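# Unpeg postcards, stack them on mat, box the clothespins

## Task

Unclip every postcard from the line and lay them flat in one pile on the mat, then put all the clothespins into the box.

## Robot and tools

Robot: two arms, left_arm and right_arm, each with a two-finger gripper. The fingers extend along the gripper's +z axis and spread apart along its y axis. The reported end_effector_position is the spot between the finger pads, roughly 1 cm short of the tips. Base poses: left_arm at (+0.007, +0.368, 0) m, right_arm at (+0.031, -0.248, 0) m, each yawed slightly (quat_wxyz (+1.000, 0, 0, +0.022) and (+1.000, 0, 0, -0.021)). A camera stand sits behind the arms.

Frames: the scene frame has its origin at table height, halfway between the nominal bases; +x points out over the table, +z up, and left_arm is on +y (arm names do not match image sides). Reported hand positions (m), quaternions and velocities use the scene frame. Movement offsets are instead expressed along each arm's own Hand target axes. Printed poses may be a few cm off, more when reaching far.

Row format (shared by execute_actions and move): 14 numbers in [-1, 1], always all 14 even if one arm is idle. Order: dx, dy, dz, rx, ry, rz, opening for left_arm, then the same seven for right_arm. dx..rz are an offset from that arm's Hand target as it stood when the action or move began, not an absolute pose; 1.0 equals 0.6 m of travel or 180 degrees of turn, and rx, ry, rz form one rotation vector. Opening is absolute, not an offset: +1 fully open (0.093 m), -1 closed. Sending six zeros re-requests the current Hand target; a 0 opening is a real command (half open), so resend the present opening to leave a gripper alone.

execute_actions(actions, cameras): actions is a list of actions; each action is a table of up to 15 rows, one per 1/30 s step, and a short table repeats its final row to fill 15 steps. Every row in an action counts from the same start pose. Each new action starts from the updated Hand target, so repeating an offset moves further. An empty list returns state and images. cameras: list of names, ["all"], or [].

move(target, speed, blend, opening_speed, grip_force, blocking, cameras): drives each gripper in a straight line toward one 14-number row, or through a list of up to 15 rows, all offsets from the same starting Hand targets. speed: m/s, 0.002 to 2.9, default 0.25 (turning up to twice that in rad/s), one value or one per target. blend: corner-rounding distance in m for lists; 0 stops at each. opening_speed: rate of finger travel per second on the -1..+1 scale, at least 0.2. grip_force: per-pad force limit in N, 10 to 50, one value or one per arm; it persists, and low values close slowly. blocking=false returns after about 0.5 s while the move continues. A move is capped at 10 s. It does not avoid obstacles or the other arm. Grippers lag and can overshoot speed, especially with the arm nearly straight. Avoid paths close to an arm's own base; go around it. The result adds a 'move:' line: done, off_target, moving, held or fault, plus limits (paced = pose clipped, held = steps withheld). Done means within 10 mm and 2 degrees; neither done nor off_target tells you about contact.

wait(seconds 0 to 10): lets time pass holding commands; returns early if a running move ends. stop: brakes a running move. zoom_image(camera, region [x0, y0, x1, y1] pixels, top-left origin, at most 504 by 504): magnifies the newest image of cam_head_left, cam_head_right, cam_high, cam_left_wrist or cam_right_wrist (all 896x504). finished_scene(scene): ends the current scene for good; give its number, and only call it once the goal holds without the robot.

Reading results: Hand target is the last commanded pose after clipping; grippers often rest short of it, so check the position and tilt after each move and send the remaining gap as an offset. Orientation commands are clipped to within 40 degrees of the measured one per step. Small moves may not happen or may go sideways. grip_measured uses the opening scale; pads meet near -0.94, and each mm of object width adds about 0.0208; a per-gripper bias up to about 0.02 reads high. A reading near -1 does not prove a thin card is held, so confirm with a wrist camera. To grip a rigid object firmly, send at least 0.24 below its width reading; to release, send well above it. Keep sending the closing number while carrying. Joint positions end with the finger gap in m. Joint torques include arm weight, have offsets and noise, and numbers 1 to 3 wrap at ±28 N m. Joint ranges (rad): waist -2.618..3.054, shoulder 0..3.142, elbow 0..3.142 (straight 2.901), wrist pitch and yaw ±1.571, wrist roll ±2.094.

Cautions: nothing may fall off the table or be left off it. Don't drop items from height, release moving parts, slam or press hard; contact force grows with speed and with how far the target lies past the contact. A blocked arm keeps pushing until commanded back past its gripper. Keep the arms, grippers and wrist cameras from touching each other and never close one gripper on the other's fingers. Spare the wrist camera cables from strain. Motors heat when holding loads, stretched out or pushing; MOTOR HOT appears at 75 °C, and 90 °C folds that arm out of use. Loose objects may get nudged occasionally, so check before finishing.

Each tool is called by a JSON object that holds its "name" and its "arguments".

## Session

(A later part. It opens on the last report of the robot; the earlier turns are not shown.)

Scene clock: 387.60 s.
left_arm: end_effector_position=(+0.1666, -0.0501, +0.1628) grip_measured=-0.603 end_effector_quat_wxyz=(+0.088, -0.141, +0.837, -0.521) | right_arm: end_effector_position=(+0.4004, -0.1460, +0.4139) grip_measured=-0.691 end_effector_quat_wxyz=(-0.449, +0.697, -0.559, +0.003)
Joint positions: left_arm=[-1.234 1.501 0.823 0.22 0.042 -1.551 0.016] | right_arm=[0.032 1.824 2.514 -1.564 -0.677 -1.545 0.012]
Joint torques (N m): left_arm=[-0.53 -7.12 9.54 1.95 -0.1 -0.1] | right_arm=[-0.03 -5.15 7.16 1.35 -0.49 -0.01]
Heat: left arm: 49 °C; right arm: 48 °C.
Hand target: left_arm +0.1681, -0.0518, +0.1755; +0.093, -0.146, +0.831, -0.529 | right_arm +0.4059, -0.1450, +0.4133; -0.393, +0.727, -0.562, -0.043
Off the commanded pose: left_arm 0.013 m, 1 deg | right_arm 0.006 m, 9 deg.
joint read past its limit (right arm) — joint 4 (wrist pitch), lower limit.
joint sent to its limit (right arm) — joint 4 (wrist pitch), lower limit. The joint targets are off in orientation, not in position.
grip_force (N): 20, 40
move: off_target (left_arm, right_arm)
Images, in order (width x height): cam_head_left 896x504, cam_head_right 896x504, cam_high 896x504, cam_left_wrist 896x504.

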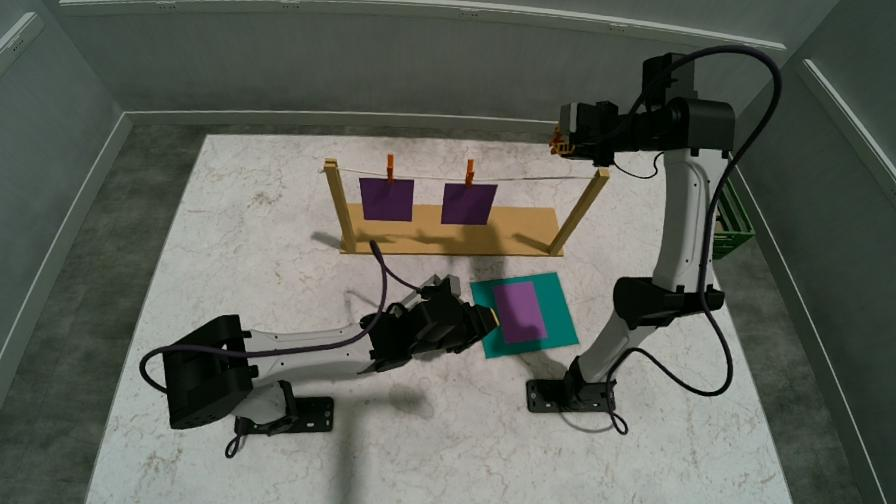

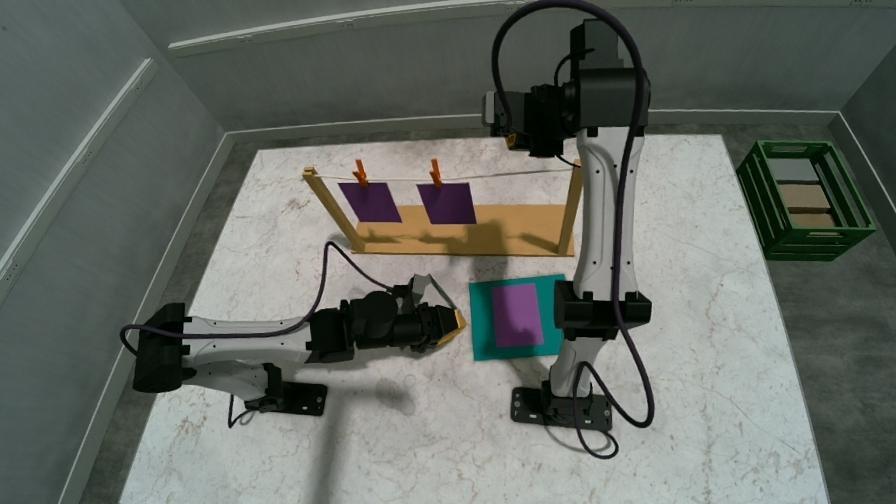

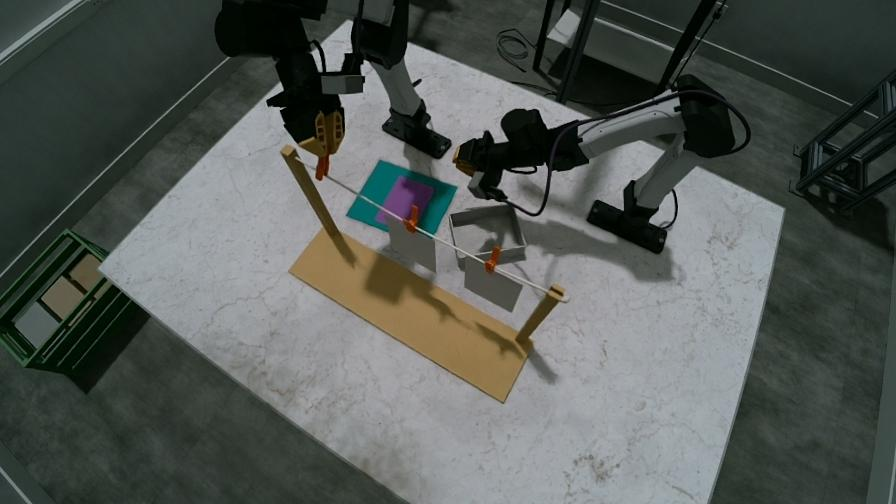

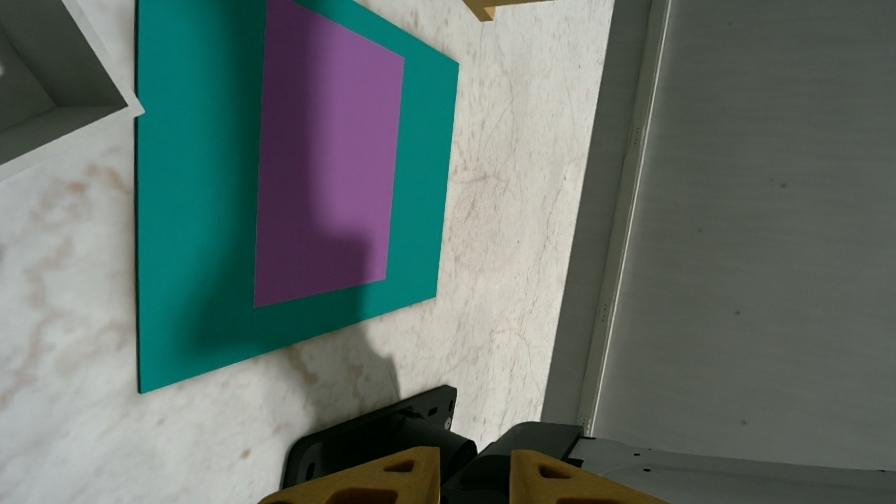

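{"name": "move", "arguments": {"target": [[-0.1438,-0.1213,-0.3317,-0.2805,-0.0192,0.278,0.1, -0.0607,0.1418,-0.0633,0,0,0,-0.85],[-0.3732,0.2273,-0.488,-0.2805,-0.0192,0.278,0.1, -0.0607,0.1418,-0.0633,0,0,0,-0.85]], "speed": 0.25, "blend": [0.04,0], "cameras": ["cam_high","cam_head_left","cam_right_wrist"]}}

Scene clock: 432.77 s.
left_arm: end_effector_position=(+0.2646, +0.3296, +0.1749) grip_measured=+0.098 end_effector_quat_wxyz=(+0.247, +0.162, +0.955, -0.041) | right_arm: end_effector_position=(+0.3101, -0.1450, +0.4107) grip_measured=-0.691 end_effector_quat_wxyz=(-0.438, +0.697, -0.567, -0.009)
Joint positions: left_arm=[-0.107 1.086 1.007 -1.002 0.129 0.24 0.05] | right_arm=[0.032 1.474 2.127 -1.564 -0.677 -1.545 0.012]
Joint torques (N m): left_arm=[0.34 -2.21 7.21 1.56 0.38 0.11] | right_arm=[0.08 -5.22 4.9 1.31 -0.39 -0.16]
Heat: left arm: 49 °C; right arm: 48 °C.
Hand target: left_arm +0.2684, +0.3282, +0.1758; +0.256, +0.168, +0.951, -0.045 | right_arm +0.3059, -0.1451, +0.4132; -0.393, +0.727, -0.562, -0.043
Off the commanded pose: left_arm 0.004 m, 1 deg | right_arm 0.005 m, 7 deg.
joint read past its limit (right arm) — joint 4 (wrist pitch), lower limit.
joint sent to its limit (right arm) — joint 4 (wrist pitch), lower limit. The joint targets are off in orientation, not in position.
grip_force (N): 20, 40
move: off_target (right_arm)
Images, in order (width x height): cam_head_left 896x504, cam_high 896x504, cam_right_wrist 896x504.

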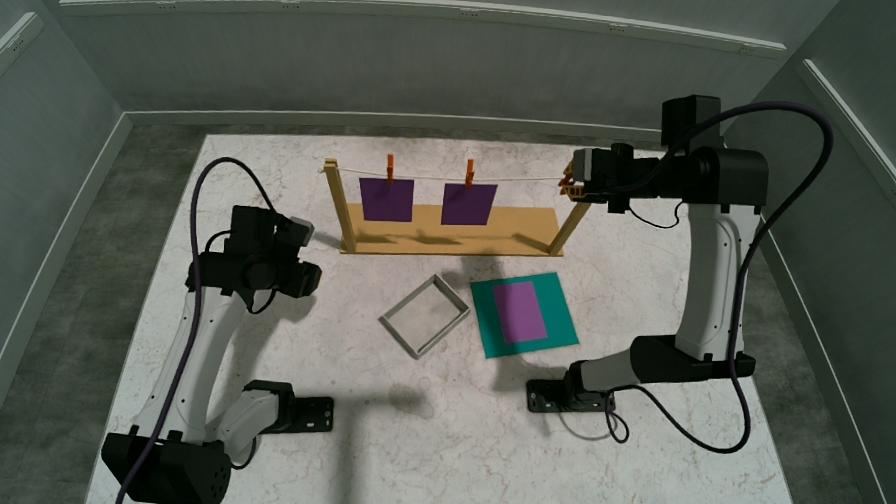

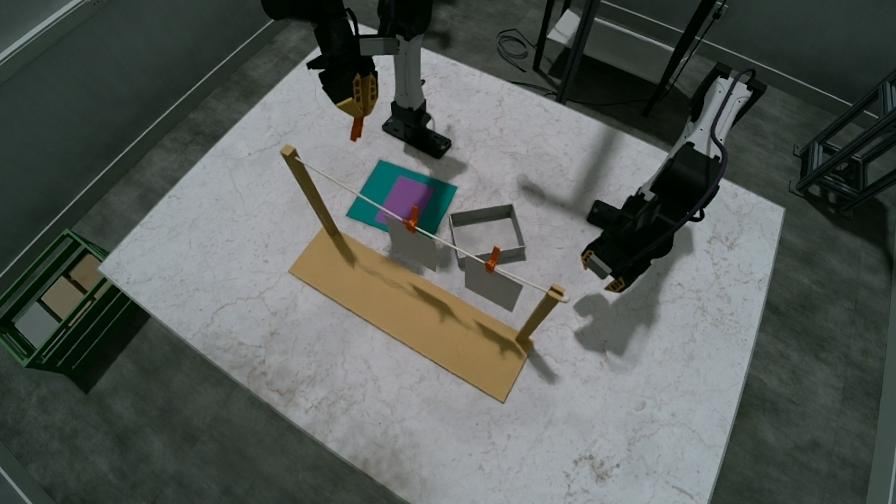

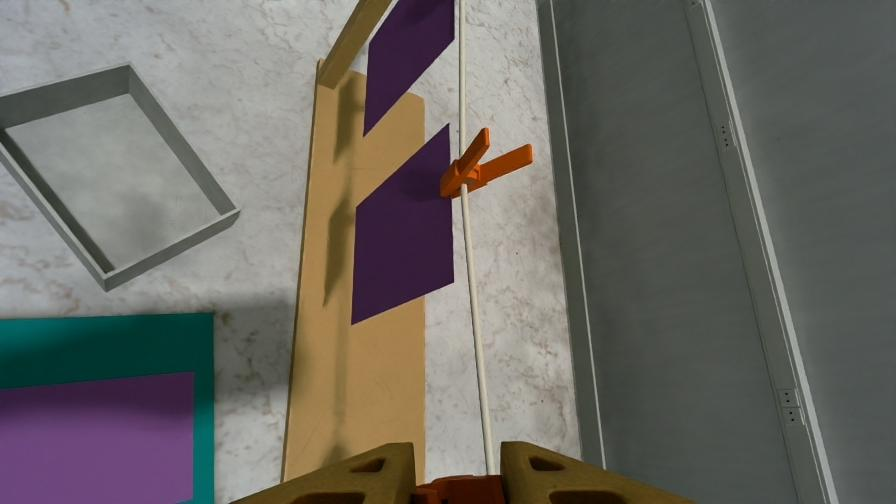

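{"name": "move", "arguments": {"target": [[0,0,0,0,0,0,0.1,-0.1788,0.1807,0.3578,0,0,0,-0.85],[0,0,0,0,0,0,0.1,-0.1157,0.3023,0.5712,0,0,0,-0.85]], "speed": [0.25,0.12], "blend": [0.04,0], "cameras": ["cam_high","cam_head_left","cam_right_wrist"]}}

Scene clock: 443.80 s.
left_arm: end_effector_position=(+0.2646, +0.3295, +0.1749) grip_measured=+0.098 end_effector_quat_wxyz=(+0.247, +0.162, +0.955, -0.041) | right_arm: end_effector_position=(+0.2578, +0.1089, +0.1239) grip_measured=-0.691 end_effector_quat_wxyz=(-0.396, +0.728, -0.558, -0.041)
Joint positions: left_arm=[-0.107 1.086 1.007 -1.002 0.13 0.241 0.05] | right_arm=[1.039 1.53 0.933 -0.155 -0.017 -0.83 0.012]
Joint torques (N m): left_arm=[0.36 -2.21 7.21 1.55 0.34 0.07] | right_arm=[0.54 -5.49 7.87 1.73 -0.01 0.02]
Heat: left arm: 47 °C; right arm: 48 °C.
Hand target: left_arm +0.2684, +0.3282, +0.1758; +0.256, +0.168, +0.951, -0.045 | right_arm +0.2563, +0.1107, +0.1179; -0.393, +0.727, -0.562, -0.043
Off the commanded pose: left_arm 0.004 m, 1 deg | right_arm 0.007 m, 1 deg.
grip_force (N): 20, 40
move: done
Images, in order (width x height): cam_head_left 896x504, cam_high 896x504, cam_right_wrist 896x504.

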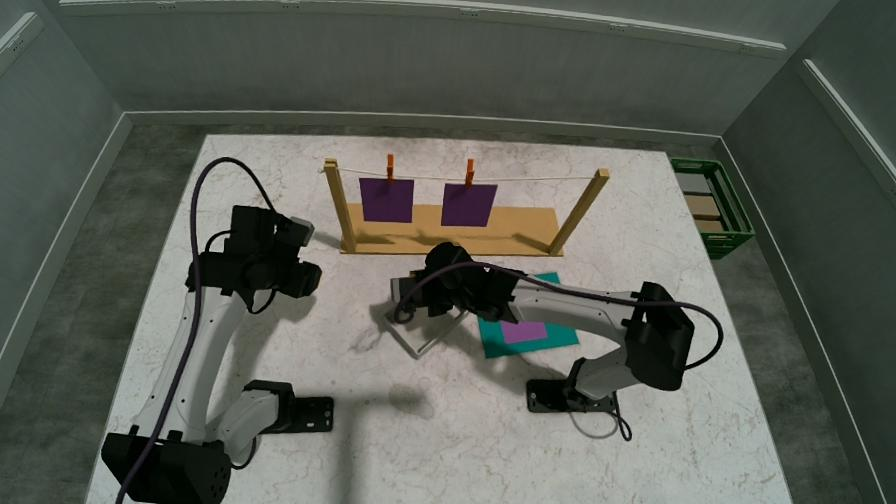

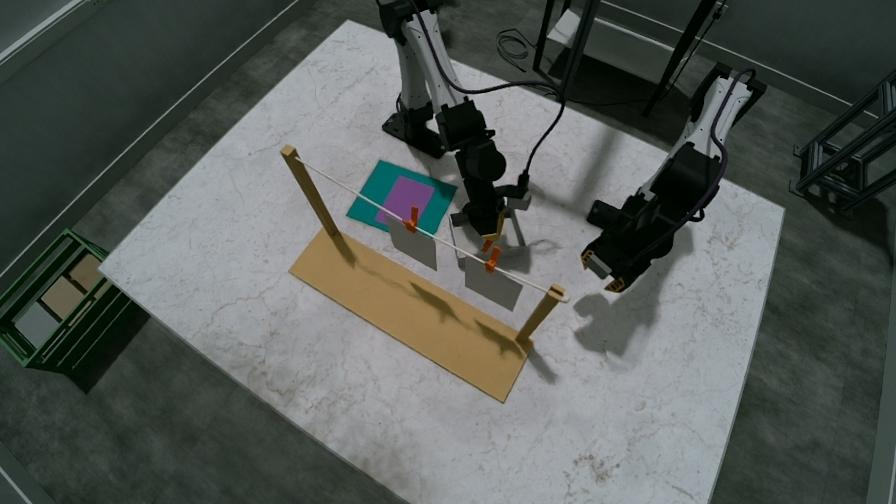

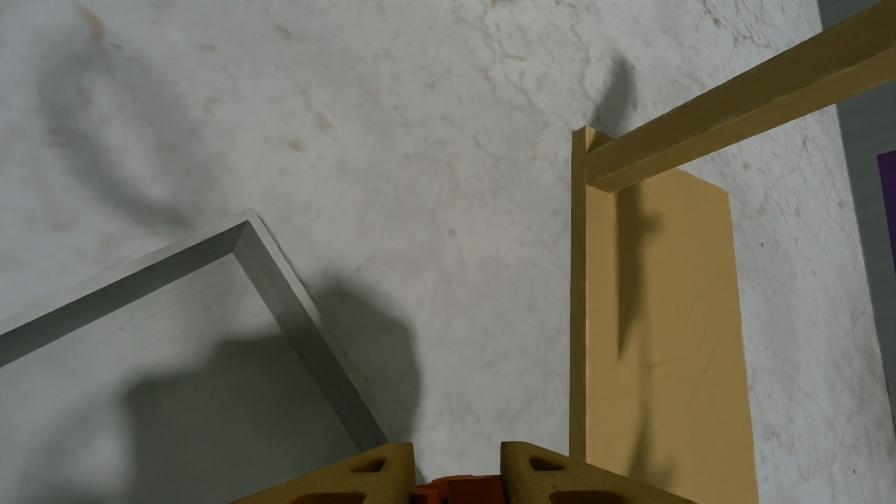

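{"name": "move", "arguments": {"target": [[0,0,0,0,0,0,0.1,0.0092,0.0417,-0.0383,0,0,0,-0.85],[0,0,0,0,0,0,0.1,0.053,0.0868,0.0215,0,0,0,-0.85]], "speed": [0.12,0.06], "cameras": ["cam_high","cam_head_left","cam_right_wrist"]}}

Scene clock: 455.07 s.
left_arm: end_effector_position=(+0.2646, +0.3295, +0.1749) grip_measured=+0.098 end_effector_quat_wxyz=(+0.247, +0.162, +0.955, -0.041) | right_arm: end_effector_position=(+0.2302, +0.0909, +0.0726) grip_measured=-0.691 end_effector_quat_wxyz=(-0.398, +0.728, -0.557, -0.041)
Joint positions: left_arm=[-0.107 1.086 1.007 -1.002 0.13 0.241 0.05] | right_arm=[1.088 1.515 0.688 0.079 0.018 -0.798 0.012]
Joint torques (N m): left_arm=[0.38 -2.18 7.2 1.56 0.34 0.07] | right_arm=[0.39 -4.56 6.97 1.76 0 0.03]
Heat: left arm: 45 °C; right arm: 49 °C.
Hand target: left_arm +0.2684, +0.3282, +0.1758; +0.256, +0.168, +0.951, -0.045 | right_arm +0.2284, +0.0908, +0.0657; -0.393, +0.727, -0.562, -0.043
Off the commanded pose: left_arm 0.004 m, 1 deg | right_arm 0.007 m, 1 deg.
grip_force (N): 20, 40
move: done
Images, in order (width x height): cam_head_left 896x504, cam_high 896x504, cam_right_wrist 896x504.

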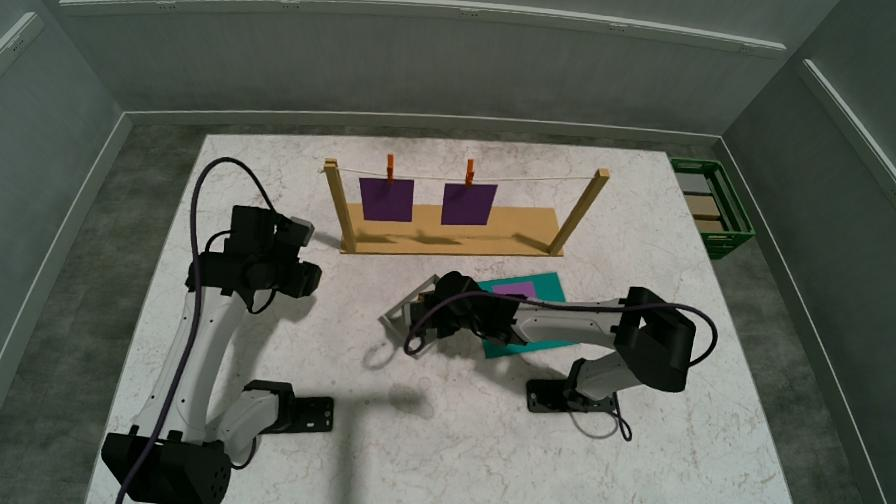

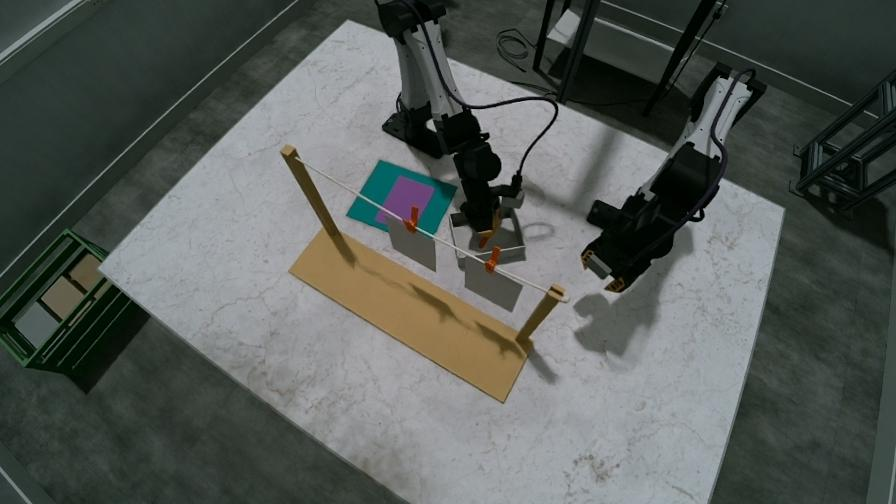

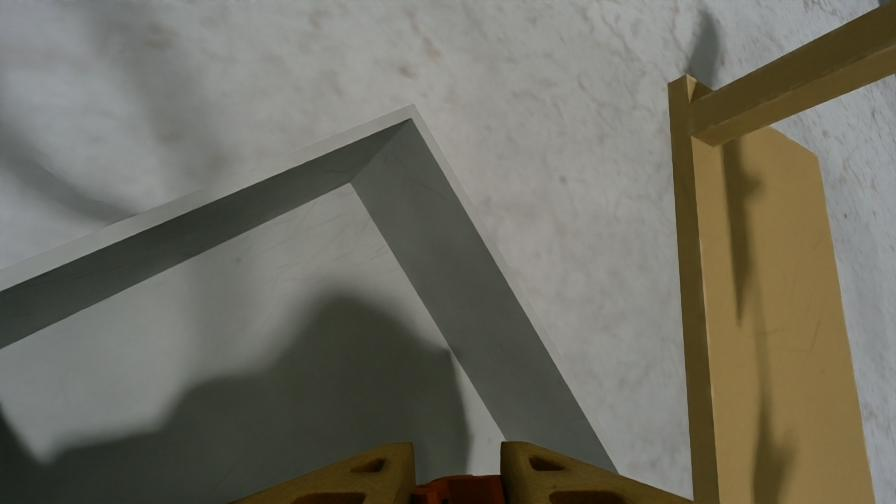

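{"name": "move", "arguments": {"target": [[0,0,0,0,0,0,0.1,0.0131,0.0224,0.0026,0,0,0,-0.85],[0,0,0,0,0,0,0.1,0.0131,0.0224,0.0026,0,0,0,0.1]], "speed": 0.05, "opening_speed": 0.4, "cameras": ["cam_high","cam_right_wrist"]}}

Scene clock: 461.67 s.
left_arm: end_effector_position=(+0.2646, +0.3295, +0.1749) grip_measured=+0.098 end_effector_quat_wxyz=(+0.247, +0.162, +0.955, -0.041) | right_arm: end_effector_position=(+0.2304, +0.0945, +0.0743) grip_measured=+0.097 end_effector_quat_wxyz=(-0.430, +0.714, -0.551, -0.042)
Joint positions: left_arm=[-0.107 1.086 1.007 -1.002 0.13 0.241 0.05] | right_arm=[1.1 1.515 0.633 0.205 0.037 -0.787 0.05]
Joint torques (N m): left_arm=[0.34 -2.18 7.21 1.56 0.33 0.07] | right_arm=[0.62 -4.71 6.31 1.2 -0.06 0.02]
Heat: left arm: 45 °C; right arm: 49 °C.
Hand target: left_arm +0.2684, +0.3282, +0.1758; +0.256, +0.168, +0.951, -0.045 | right_arm +0.2205, +0.0847, +0.0536; -0.393, +0.727, -0.562, -0.043
Off the commanded pose: left_arm 0.004 m, 1 deg | right_arm 0.025 m, 5 deg.
grip_force (N): 20, 40
move: off_target (right_arm); target 2's new opening was sent with right_arm's hand 0.016 m and 3 deg from that target
Images, in order (width x height): cam_high 896x504, cam_right_wrist 896x504.

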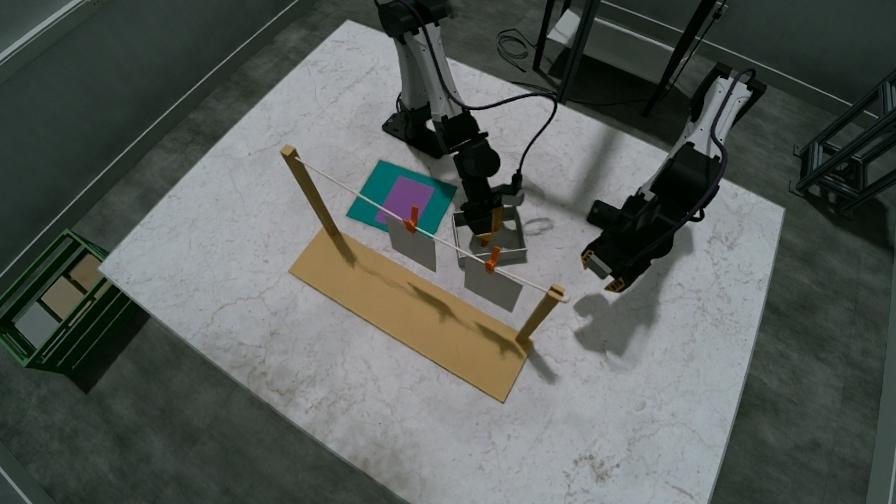

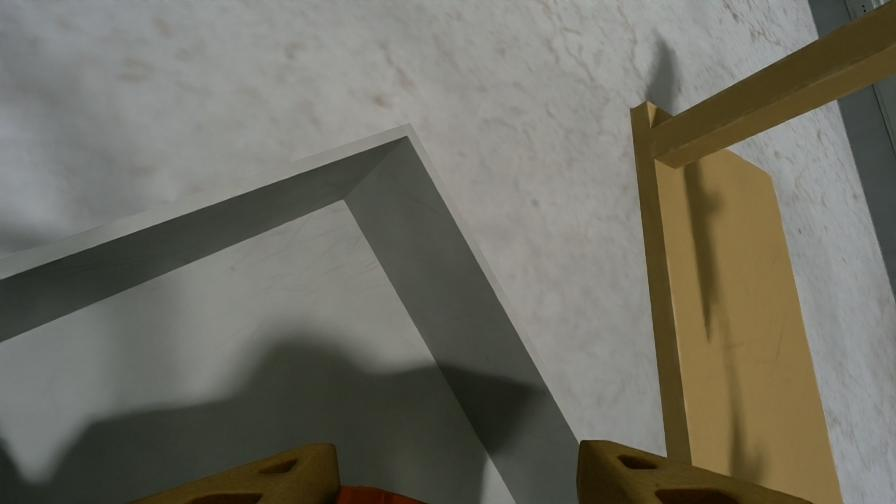

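{"name": "move", "arguments": {"target": [0,0,0,0,0,0,0.1,-0.0998,-0.1108,-0.1098,0,0,0,0.2], "speed": 0.06, "cameras": ["cam_high","cam_right_wrist"]}}

Scene clock: 466.10 s.
left_arm: end_effector_position=(+0.2646, +0.3295, +0.1749) grip_measured=+0.098 end_effector_quat_wxyz=(+0.247, +0.162, +0.955, -0.041) | right_arm: end_effector_position=(+0.2297, +0.0930, +0.1486) grip_measured=+0.198 end_effector_quat_wxyz=(-0.380, +0.732, -0.564, -0.035)
Joint positions: left_arm=[-0.107 1.086 1.007 -1.002 0.13 0.241 0.05] | right_arm=[1.1 1.408 0.954 -0.334 0.038 -0.786 0.055]
Joint torques (N m): left_arm=[0.35 -2.19 7.24 1.56 0.34 0.08] | right_arm=[-0.36 -7.62 10.8 1.46 -0.15 -0.08]
Heat: left arm: 44 °C; right arm: 50 °C.
Hand target: left_arm +0.2684, +0.3282, +0.1758; +0.256, +0.168, +0.951, -0.045 | right_arm +0.2302, +0.0947, +0.1638; -0.393, +0.727, -0.562, -0.043
Off the commanded pose: left_arm 0.004 m, 1 deg | right_arm 0.015 m, 2 deg.
grip_force (N): 20, 40
move: off_target (right_arm)
Images, in order (width x height): cam_high 896x504, cam_right_wrist 896x504.

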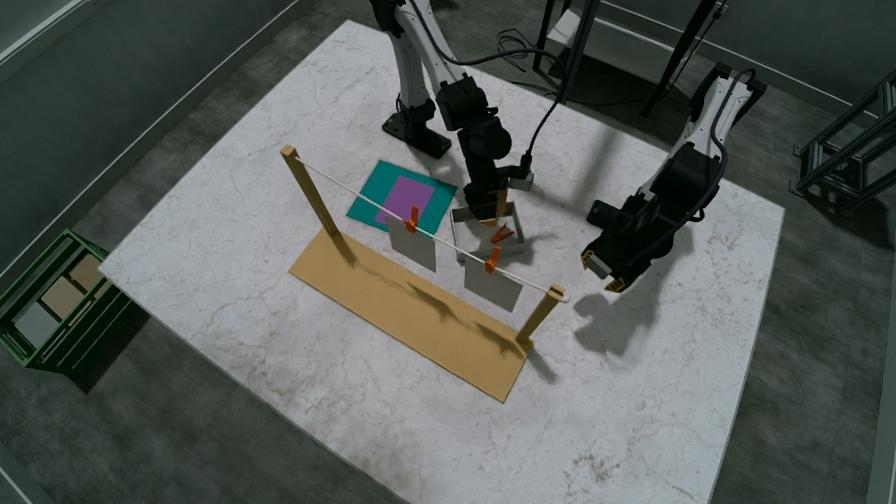

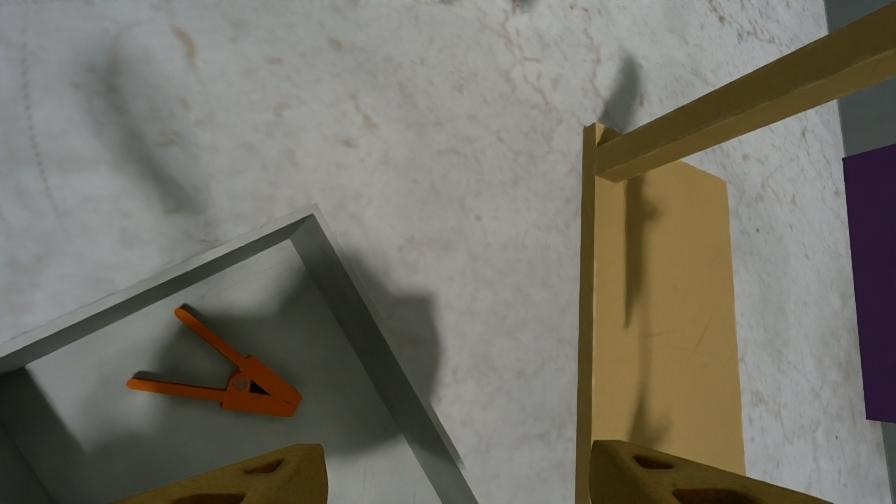

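{"name": "move", "arguments": {"target": [[0,0,0,0,0,0,0.1,-0.0023,-0.1873,-0.3315,0,0,0,0.35],[0,0,0,0,0,0,0.1,0.0852,-0.384,-0.307,0,0,0,0.35]], "speed": 0.25, "blend": [0.04,0], "cameras": ["cam_right_wrist","cam_head_left"]}}

Scene clock: 501.77 s.
left_arm: end_effector_position=(+0.2646, +0.3295, +0.1749) grip_measured=+0.098 end_effector_quat_wxyz=(+0.247, +0.162, +0.955, -0.041) | right_arm: end_effector_position=(+0.3741, -0.0475, +0.3873) grip_measured=+0.348 end_effector_quat_wxyz=(-0.397, +0.722, -0.566, -0.036)
Joint positions: left_arm=[-0.107 1.086 1.007 -1.002 0.13 0.241 0.05] | right_arm=[0.379 1.787 2.385 -1.467 -0.465 -1.302 0.062]
Joint torques (N m): left_arm=[0.35 -2.17 7.19 1.56 0.34 0.07] | right_arm=[-0.08 -5.49 8.09 1.24 -0.41 -0.26]
Heat: left arm: 43 °C; right arm: 53 °C.
Hand target: left_arm +0.2684, +0.3282, +0.1758; +0.256, +0.168, +0.951, -0.045 | right_arm +0.3750, -0.0456, +0.3850; -0.393, +0.727, -0.562, -0.043
Off the commanded pose: left_arm 0.004 m, 1 deg | right_arm 0.003 m, 1 deg.
grip_force (N): 20, 40
move: done
Images, in order (width x height): cam_head_left 896x504, cam_right_wrist 896x504.

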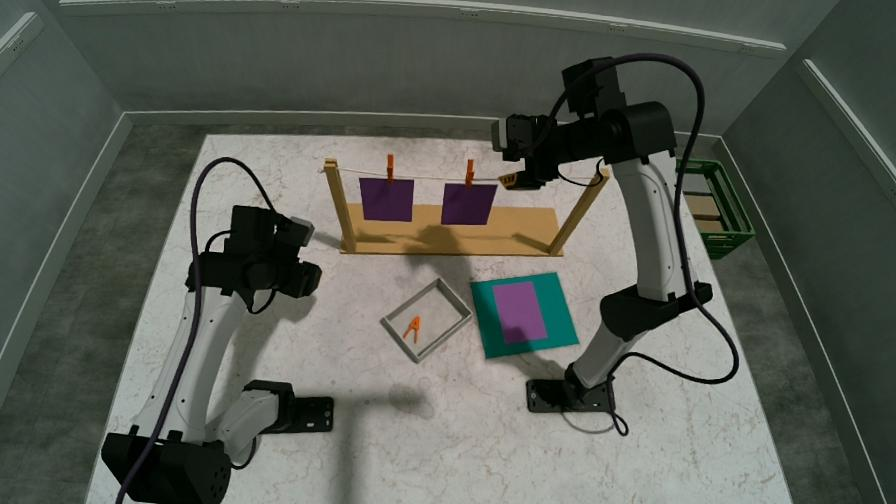

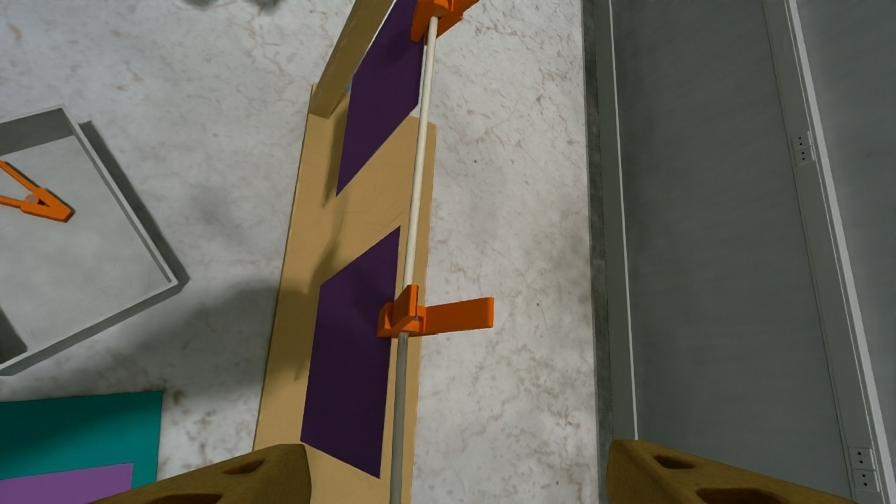

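{"name": "move", "arguments": {"target": [[-0.102,-0.1452,0.0782,0.2301,-0.3694,0.1073,0.1,0,0,0,0,0,0,0.35],[-0.2163,-0.28,0.1732,0.2301,-0.3694,0.1073,0.1,0,0,0,0,0,0,0.35]], "speed": [0.25,0.12], "cameras": ["cam_left_wrist","cam_head_left","cam_high"]}}

Scene clock: 518.87 s.
left_arm: end_effector_position=(+0.3603, +0.1149, +0.1306) grip_measured=+0.098 end_effector_quat_wxyz=(+0.589, +0.341, +0.610, -0.406) | right_arm: end_effector_position=(+0.3741, -0.0475, +0.3873) grip_measured=+0.348 end_effector_quat_wxyz=(-0.396, +0.722, -0.566, -0.036)
Joint positions: left_arm=[-0.394 1.976 0.567 1.442 0.762 -0.116 0.05] | right_arm=[0.379 1.787 2.385 -1.468 -0.465 -1.302 0.062]
Joint torques (N m): left_arm=[-0.35 -5.67 6.11 3 -0.12 0.11] | right_arm=[-0.08 -5.55 8.1 1.24 -0.4 -0.26]
Heat: left arm: 44 °C; right arm: 53 °C.
Hand target: left_arm +0.3654, +0.1142, +0.1510; +0.654, +0.336, +0.547, -0.400 | right_arm +0.3750, -0.0456, +0.3851; -0.393, +0.727, -0.562, -0.043
Off the commanded pose: left_arm 0.021 m, 10 deg | right_arm 0.003 m, 1 deg.
joint sent to its limit (left arm) — joint 4 (wrist pitch), upper limit. The joint targets are off in orientation, not in position.
grip_force (N): 20, 40
move: off_target (left_arm)
Images, in order (width x height): cam_head_left 896x504, cam_high 896x504, cam_left_wrist 896x504.

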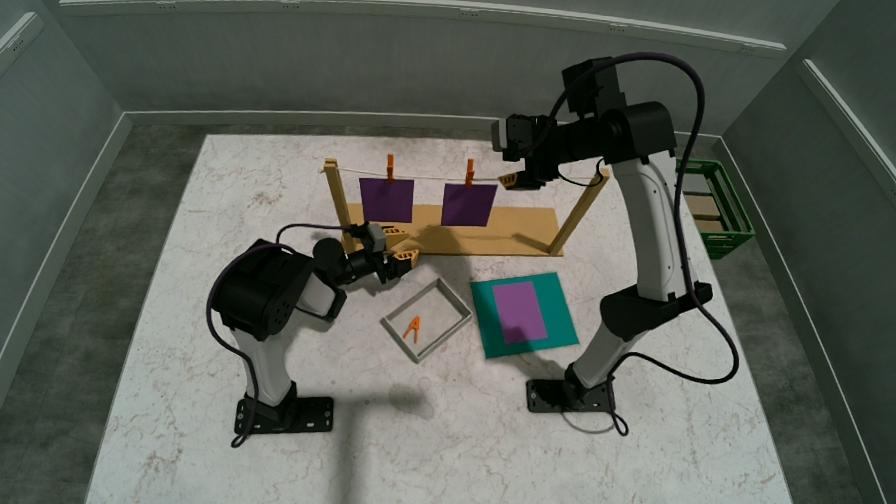

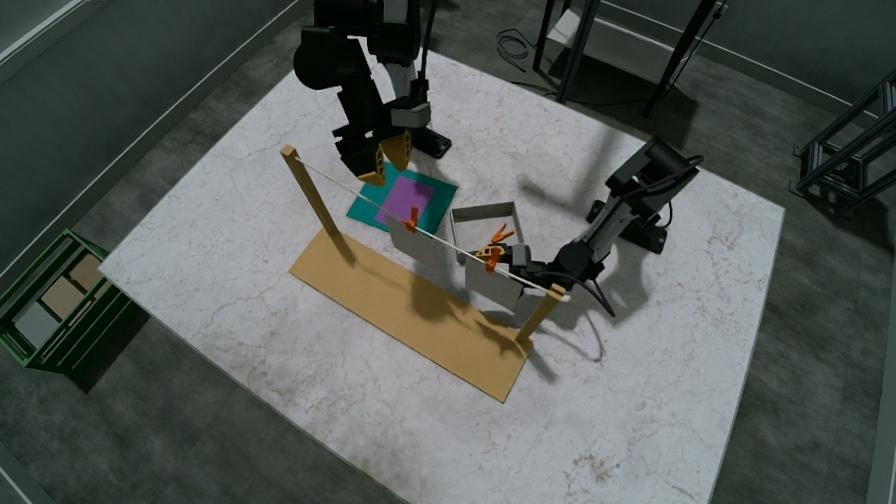

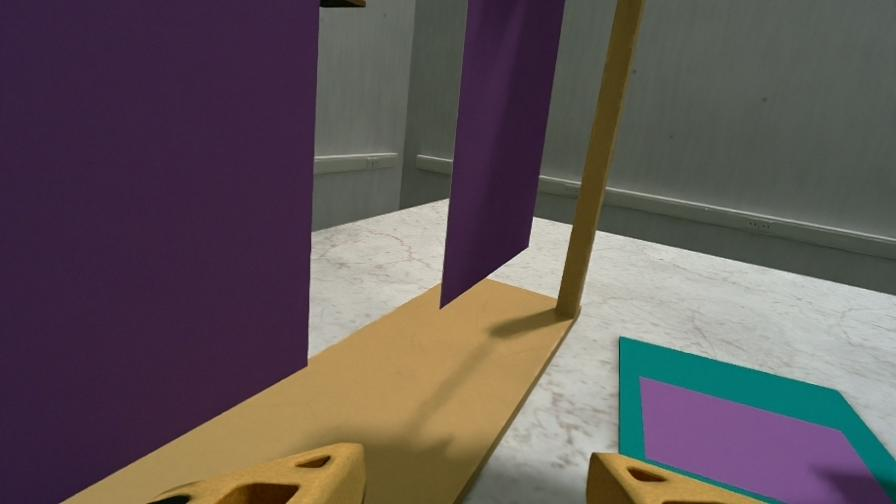

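{"name": "move", "arguments": {"target": [-0.0005,0.0027,0.131,0,0,0,0.1,0,0,0,0,0,0,0.35], "speed": 0.08, "cameras": ["cam_left_wrist","cam_head_left","cam_right_wrist"]}}

Scene clock: 528.23 s.
left_arm: end_effector_position=(+0.3976, +0.0468, +0.1584) grip_measured=+0.098 end_effector_quat_wxyz=(+0.636, +0.342, +0.561, -0.404) | right_arm: end_effector_position=(+0.3741, -0.0475, +0.3873) grip_measured=+0.348 end_effector_quat_wxyz=(-0.396, +0.722, -0.566, -0.036)
Joint positions: left_arm=[-0.539 2.117 0.848 1.436 0.611 -0.115 0.05] | right_arm=[0.379 1.787 2.385 -1.468 -0.465 -1.302 0.062]
Joint torques (N m): left_arm=[-0.31 -7.23 7.01 2.35 -0.19 -0.09] | right_arm=[-0.05 -5.52 8.12 1.24 -0.4 -0.25]
Heat: left arm: 46 °C; right arm: 52 °C.
Hand target: left_arm +0.4019, +0.0459, +0.1651; +0.654, +0.336, +0.547, -0.400 | right_arm +0.3750, -0.0456, +0.3851; -0.393, +0.727, -0.562, -0.043
Off the commanded pose: left_arm 0.008 m, 3 deg | right_arm 0.003 m, 1 deg.
grip_force (N): 20, 40
move: off_target (left_arm)
Images, in order (width x height): cam_head_left 896x504, cam_left_wrist 896x504, cam_right_wrist 896x504.

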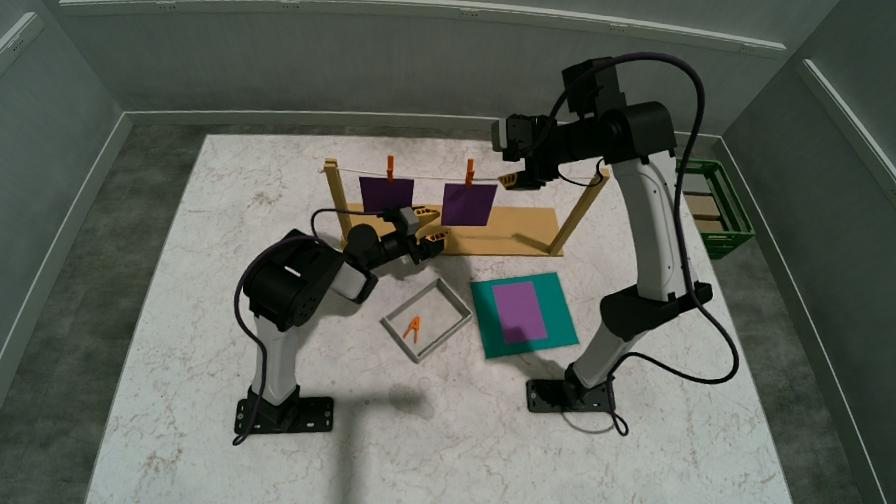

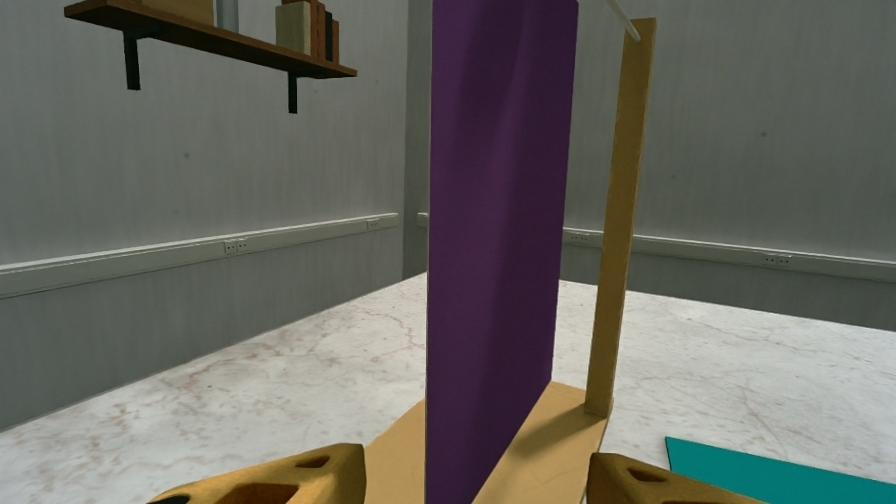

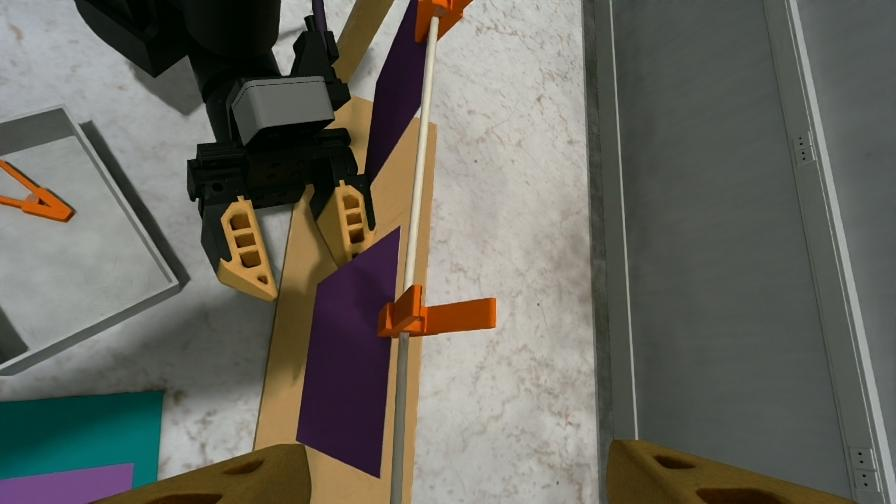

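{"name": "move", "arguments": {"target": [0,0,0,0,0,0,-1,0,0,0,0,0,0,0.35], "grip_force": [20,40], "cameras": ["cam_left_wrist","cam_right_wrist"]}}

{"name": "wait", "arguments": {"seconds": 2, "cameras": ["cam_left_wrist","cam_right_wrist"]}}

Scene clock: 537.70 s.
left_arm: end_effector_position=(+0.3977, +0.0468, +0.1584) grip_measured=-0.969 end_effector_quat_wxyz=(+0.636, +0.342, +0.561, -0.404) | right_arm: end_effector_position=(+0.3741, -0.0475, +0.3873) grip_measured=+0.348 end_effector_quat_wxyz=(-0.396, +0.722, -0.566, -0.036)
Joint positions: left_arm=[-0.539 2.117 0.848 1.436 0.611 -0.115 0] | right_arm=[0.379 1.787 2.385 -1.468 -0.465 -1.302 0.062]
Joint torques (N m): left_arm=[-0.28 -7.2 6.97 2.36 -0.16 -0.08] | right_arm=[-0.05 -5.48 8.1 1.23 -0.4 -0.26]
Heat: left arm: 48 °C; right arm: 52 °C.
Hand target: left_arm +0.4019, +0.0459, +0.1651; +0.654, +0.336, +0.547, -0.400 | right_arm +0.3750, -0.0456, +0.3851; -0.393, +0.727, -0.562, -0.043
Off the commanded pose: left_arm 0.008 m, 3 deg | right_arm 0.003 m, 1 deg.
grip_force (N): 20, 40
move: off_target (left_arm)
Images, in order (width x height): cam_left_wrist 896x504, cam_right_wrist 896x504.

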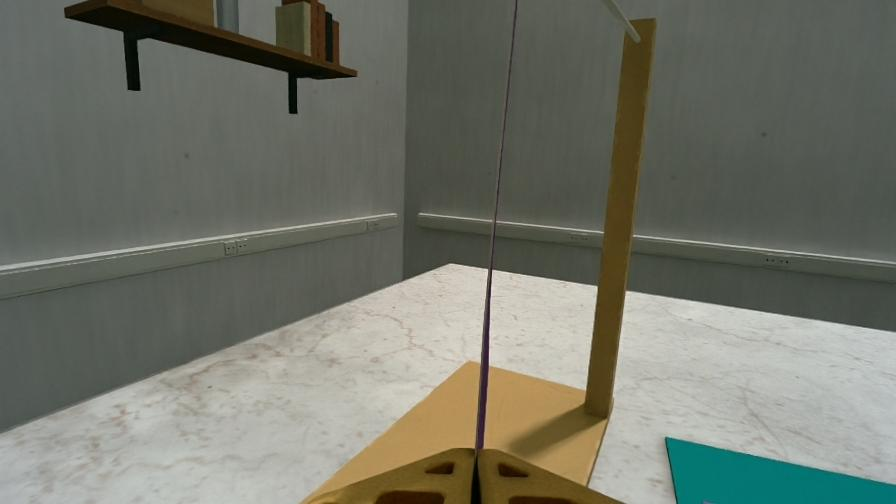

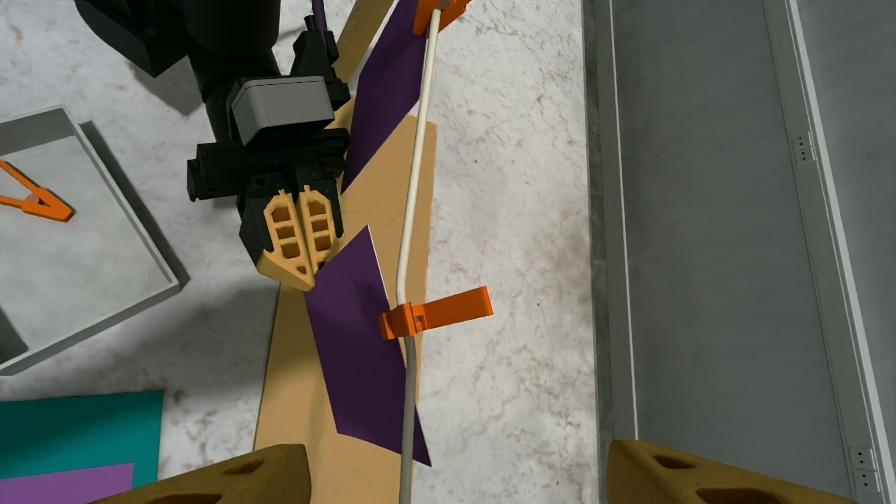

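Scene clock: 539.70 s.
left_arm: end_effector_position=(+0.3977, +0.0468, +0.1584) grip_measured=-0.972 end_effector_quat_wxyz=(+0.636, +0.342, +0.561, -0.404) | right_arm: end_effector_position=(+0.3741, -0.0475, +0.3873) grip_measured=+0.348 end_effector_quat_wxyz=(-0.396, +0.722, -0.566, -0.036)
Joint positions: left_arm=[-0.539 2.117 0.848 1.436 0.611 -0.115 0] | right_arm=[0.379 1.787 2.385 -1.468 -0.465 -1.302 0.062]
Joint torques (N m): left_arm=[-0.32 -7.17 6.98 2.36 -0.18 -0.08] | right_arm=[-0.06 -5.49 8.09 1.23 -0.4 -0.25]
Heat: left arm: 48 °C; right arm: 52 °C.
Hand target: left_arm +0.4019, +0.0459, +0.1651; +0.654, +0.336, +0.547, -0.400 | right_arm +0.3750, -0.0456, +0.3851; -0.393, +0.727, -0.562, -0.043
Tool commands: left_gripper/opening=-1.0 right_gripper/opening=+0.35
Off the commanded pose: left_arm 0.008 m, 3 deg | right_arm 0.003 m, 1 deg.
grip_force (N): 20, 40
wait: 2.00 s; at rest by 0.17 s
Images, in order (width x height): cam_left_wrist 896x504, cam_right_wrist 896x504.

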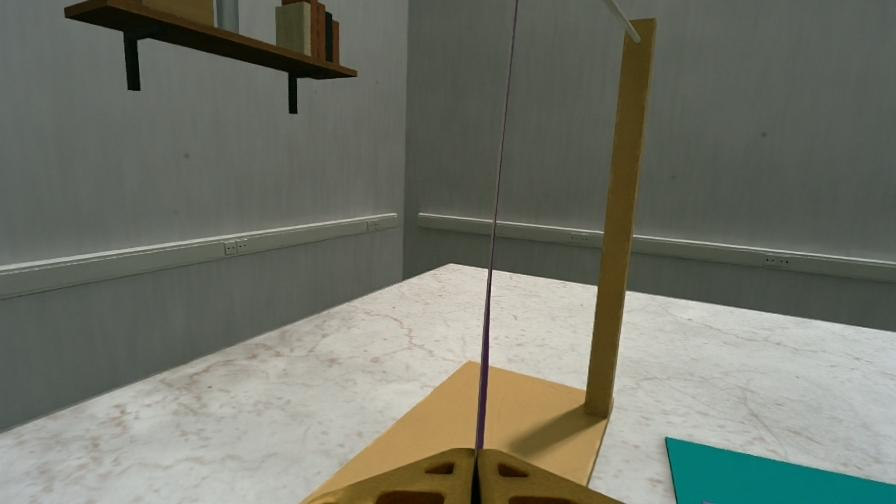

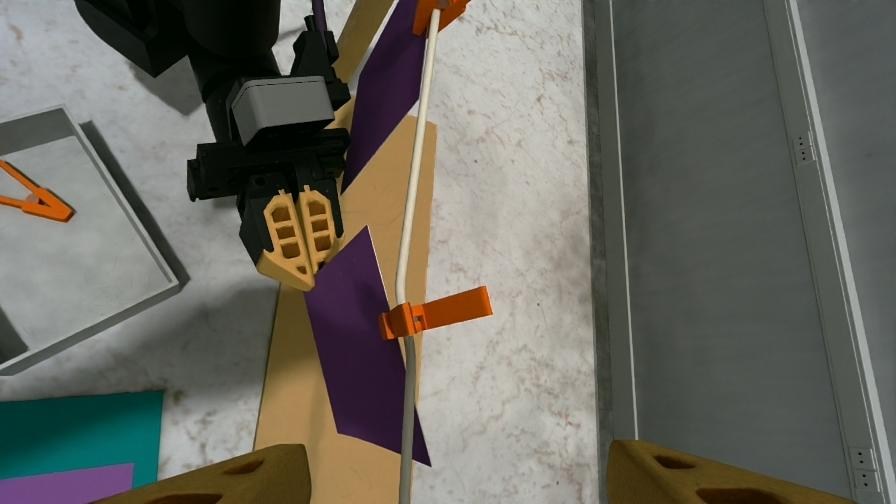

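{"name": "move", "arguments": {"target": [0,0,0,0,0,0,-1,-0.0057,-0.0027,0.08,0,0,0,0.35], "speed": 0.08, "cameras": ["cam_right_wrist","cam_left_wrist"]}}

Scene clock: 546.37 s.
left_arm: end_effector_position=(+0.3977, +0.0468, +0.1584) grip_measured=-0.972 end_effector_quat_wxyz=(+0.636, +0.342, +0.561, -0.404) | right_arm: end_effector_position=(+0.3906, -0.0159, +0.3608) grip_measured=+0.348 end_effector_quat_wxyz=(-0.398, +0.728, -0.557, -0.040)
Joint positions: left_arm=[-0.539 2.117 0.848 1.436 0.611 -0.115 0] | right_arm=[0.448 1.787 2.232 -1.292 -0.434 -1.263 0.062]
Joint torques (N m): left_arm=[-0.32 -7.21 6.98 2.35 -0.16 -0.1] | right_arm=[0.5 -7.06 6.15 1.49 -0.21 -0.03]
Heat: left arm: 48 °C; right arm: 52 °C.
Hand target: left_arm +0.4019, +0.0459, +0.1651; +0.654, +0.336, +0.547, -0.400 | right_arm +0.3933, -0.0130, +0.3547; -0.393, +0.727, -0.562, -0.043
Off the commanded pose: left_arm 0.008 m, 3 deg | right_arm 0.007 m, 1 deg.
grip_force (N): 20, 40
move: off_target (left_arm)
Images, in order (width x height): cam_left_wrist 896x504, cam_right_wrist 896x504.

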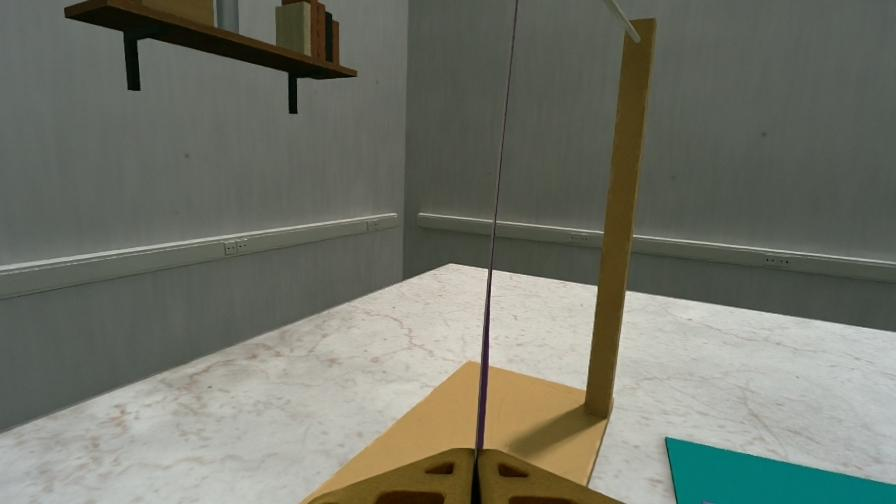

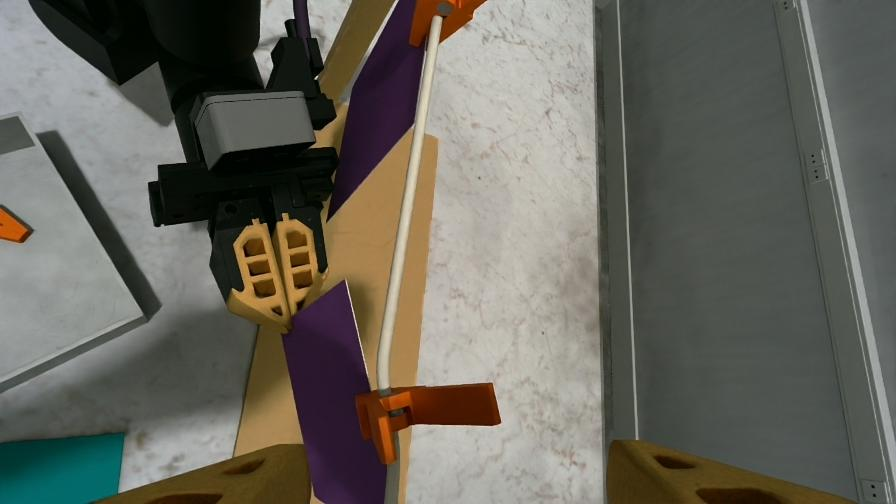

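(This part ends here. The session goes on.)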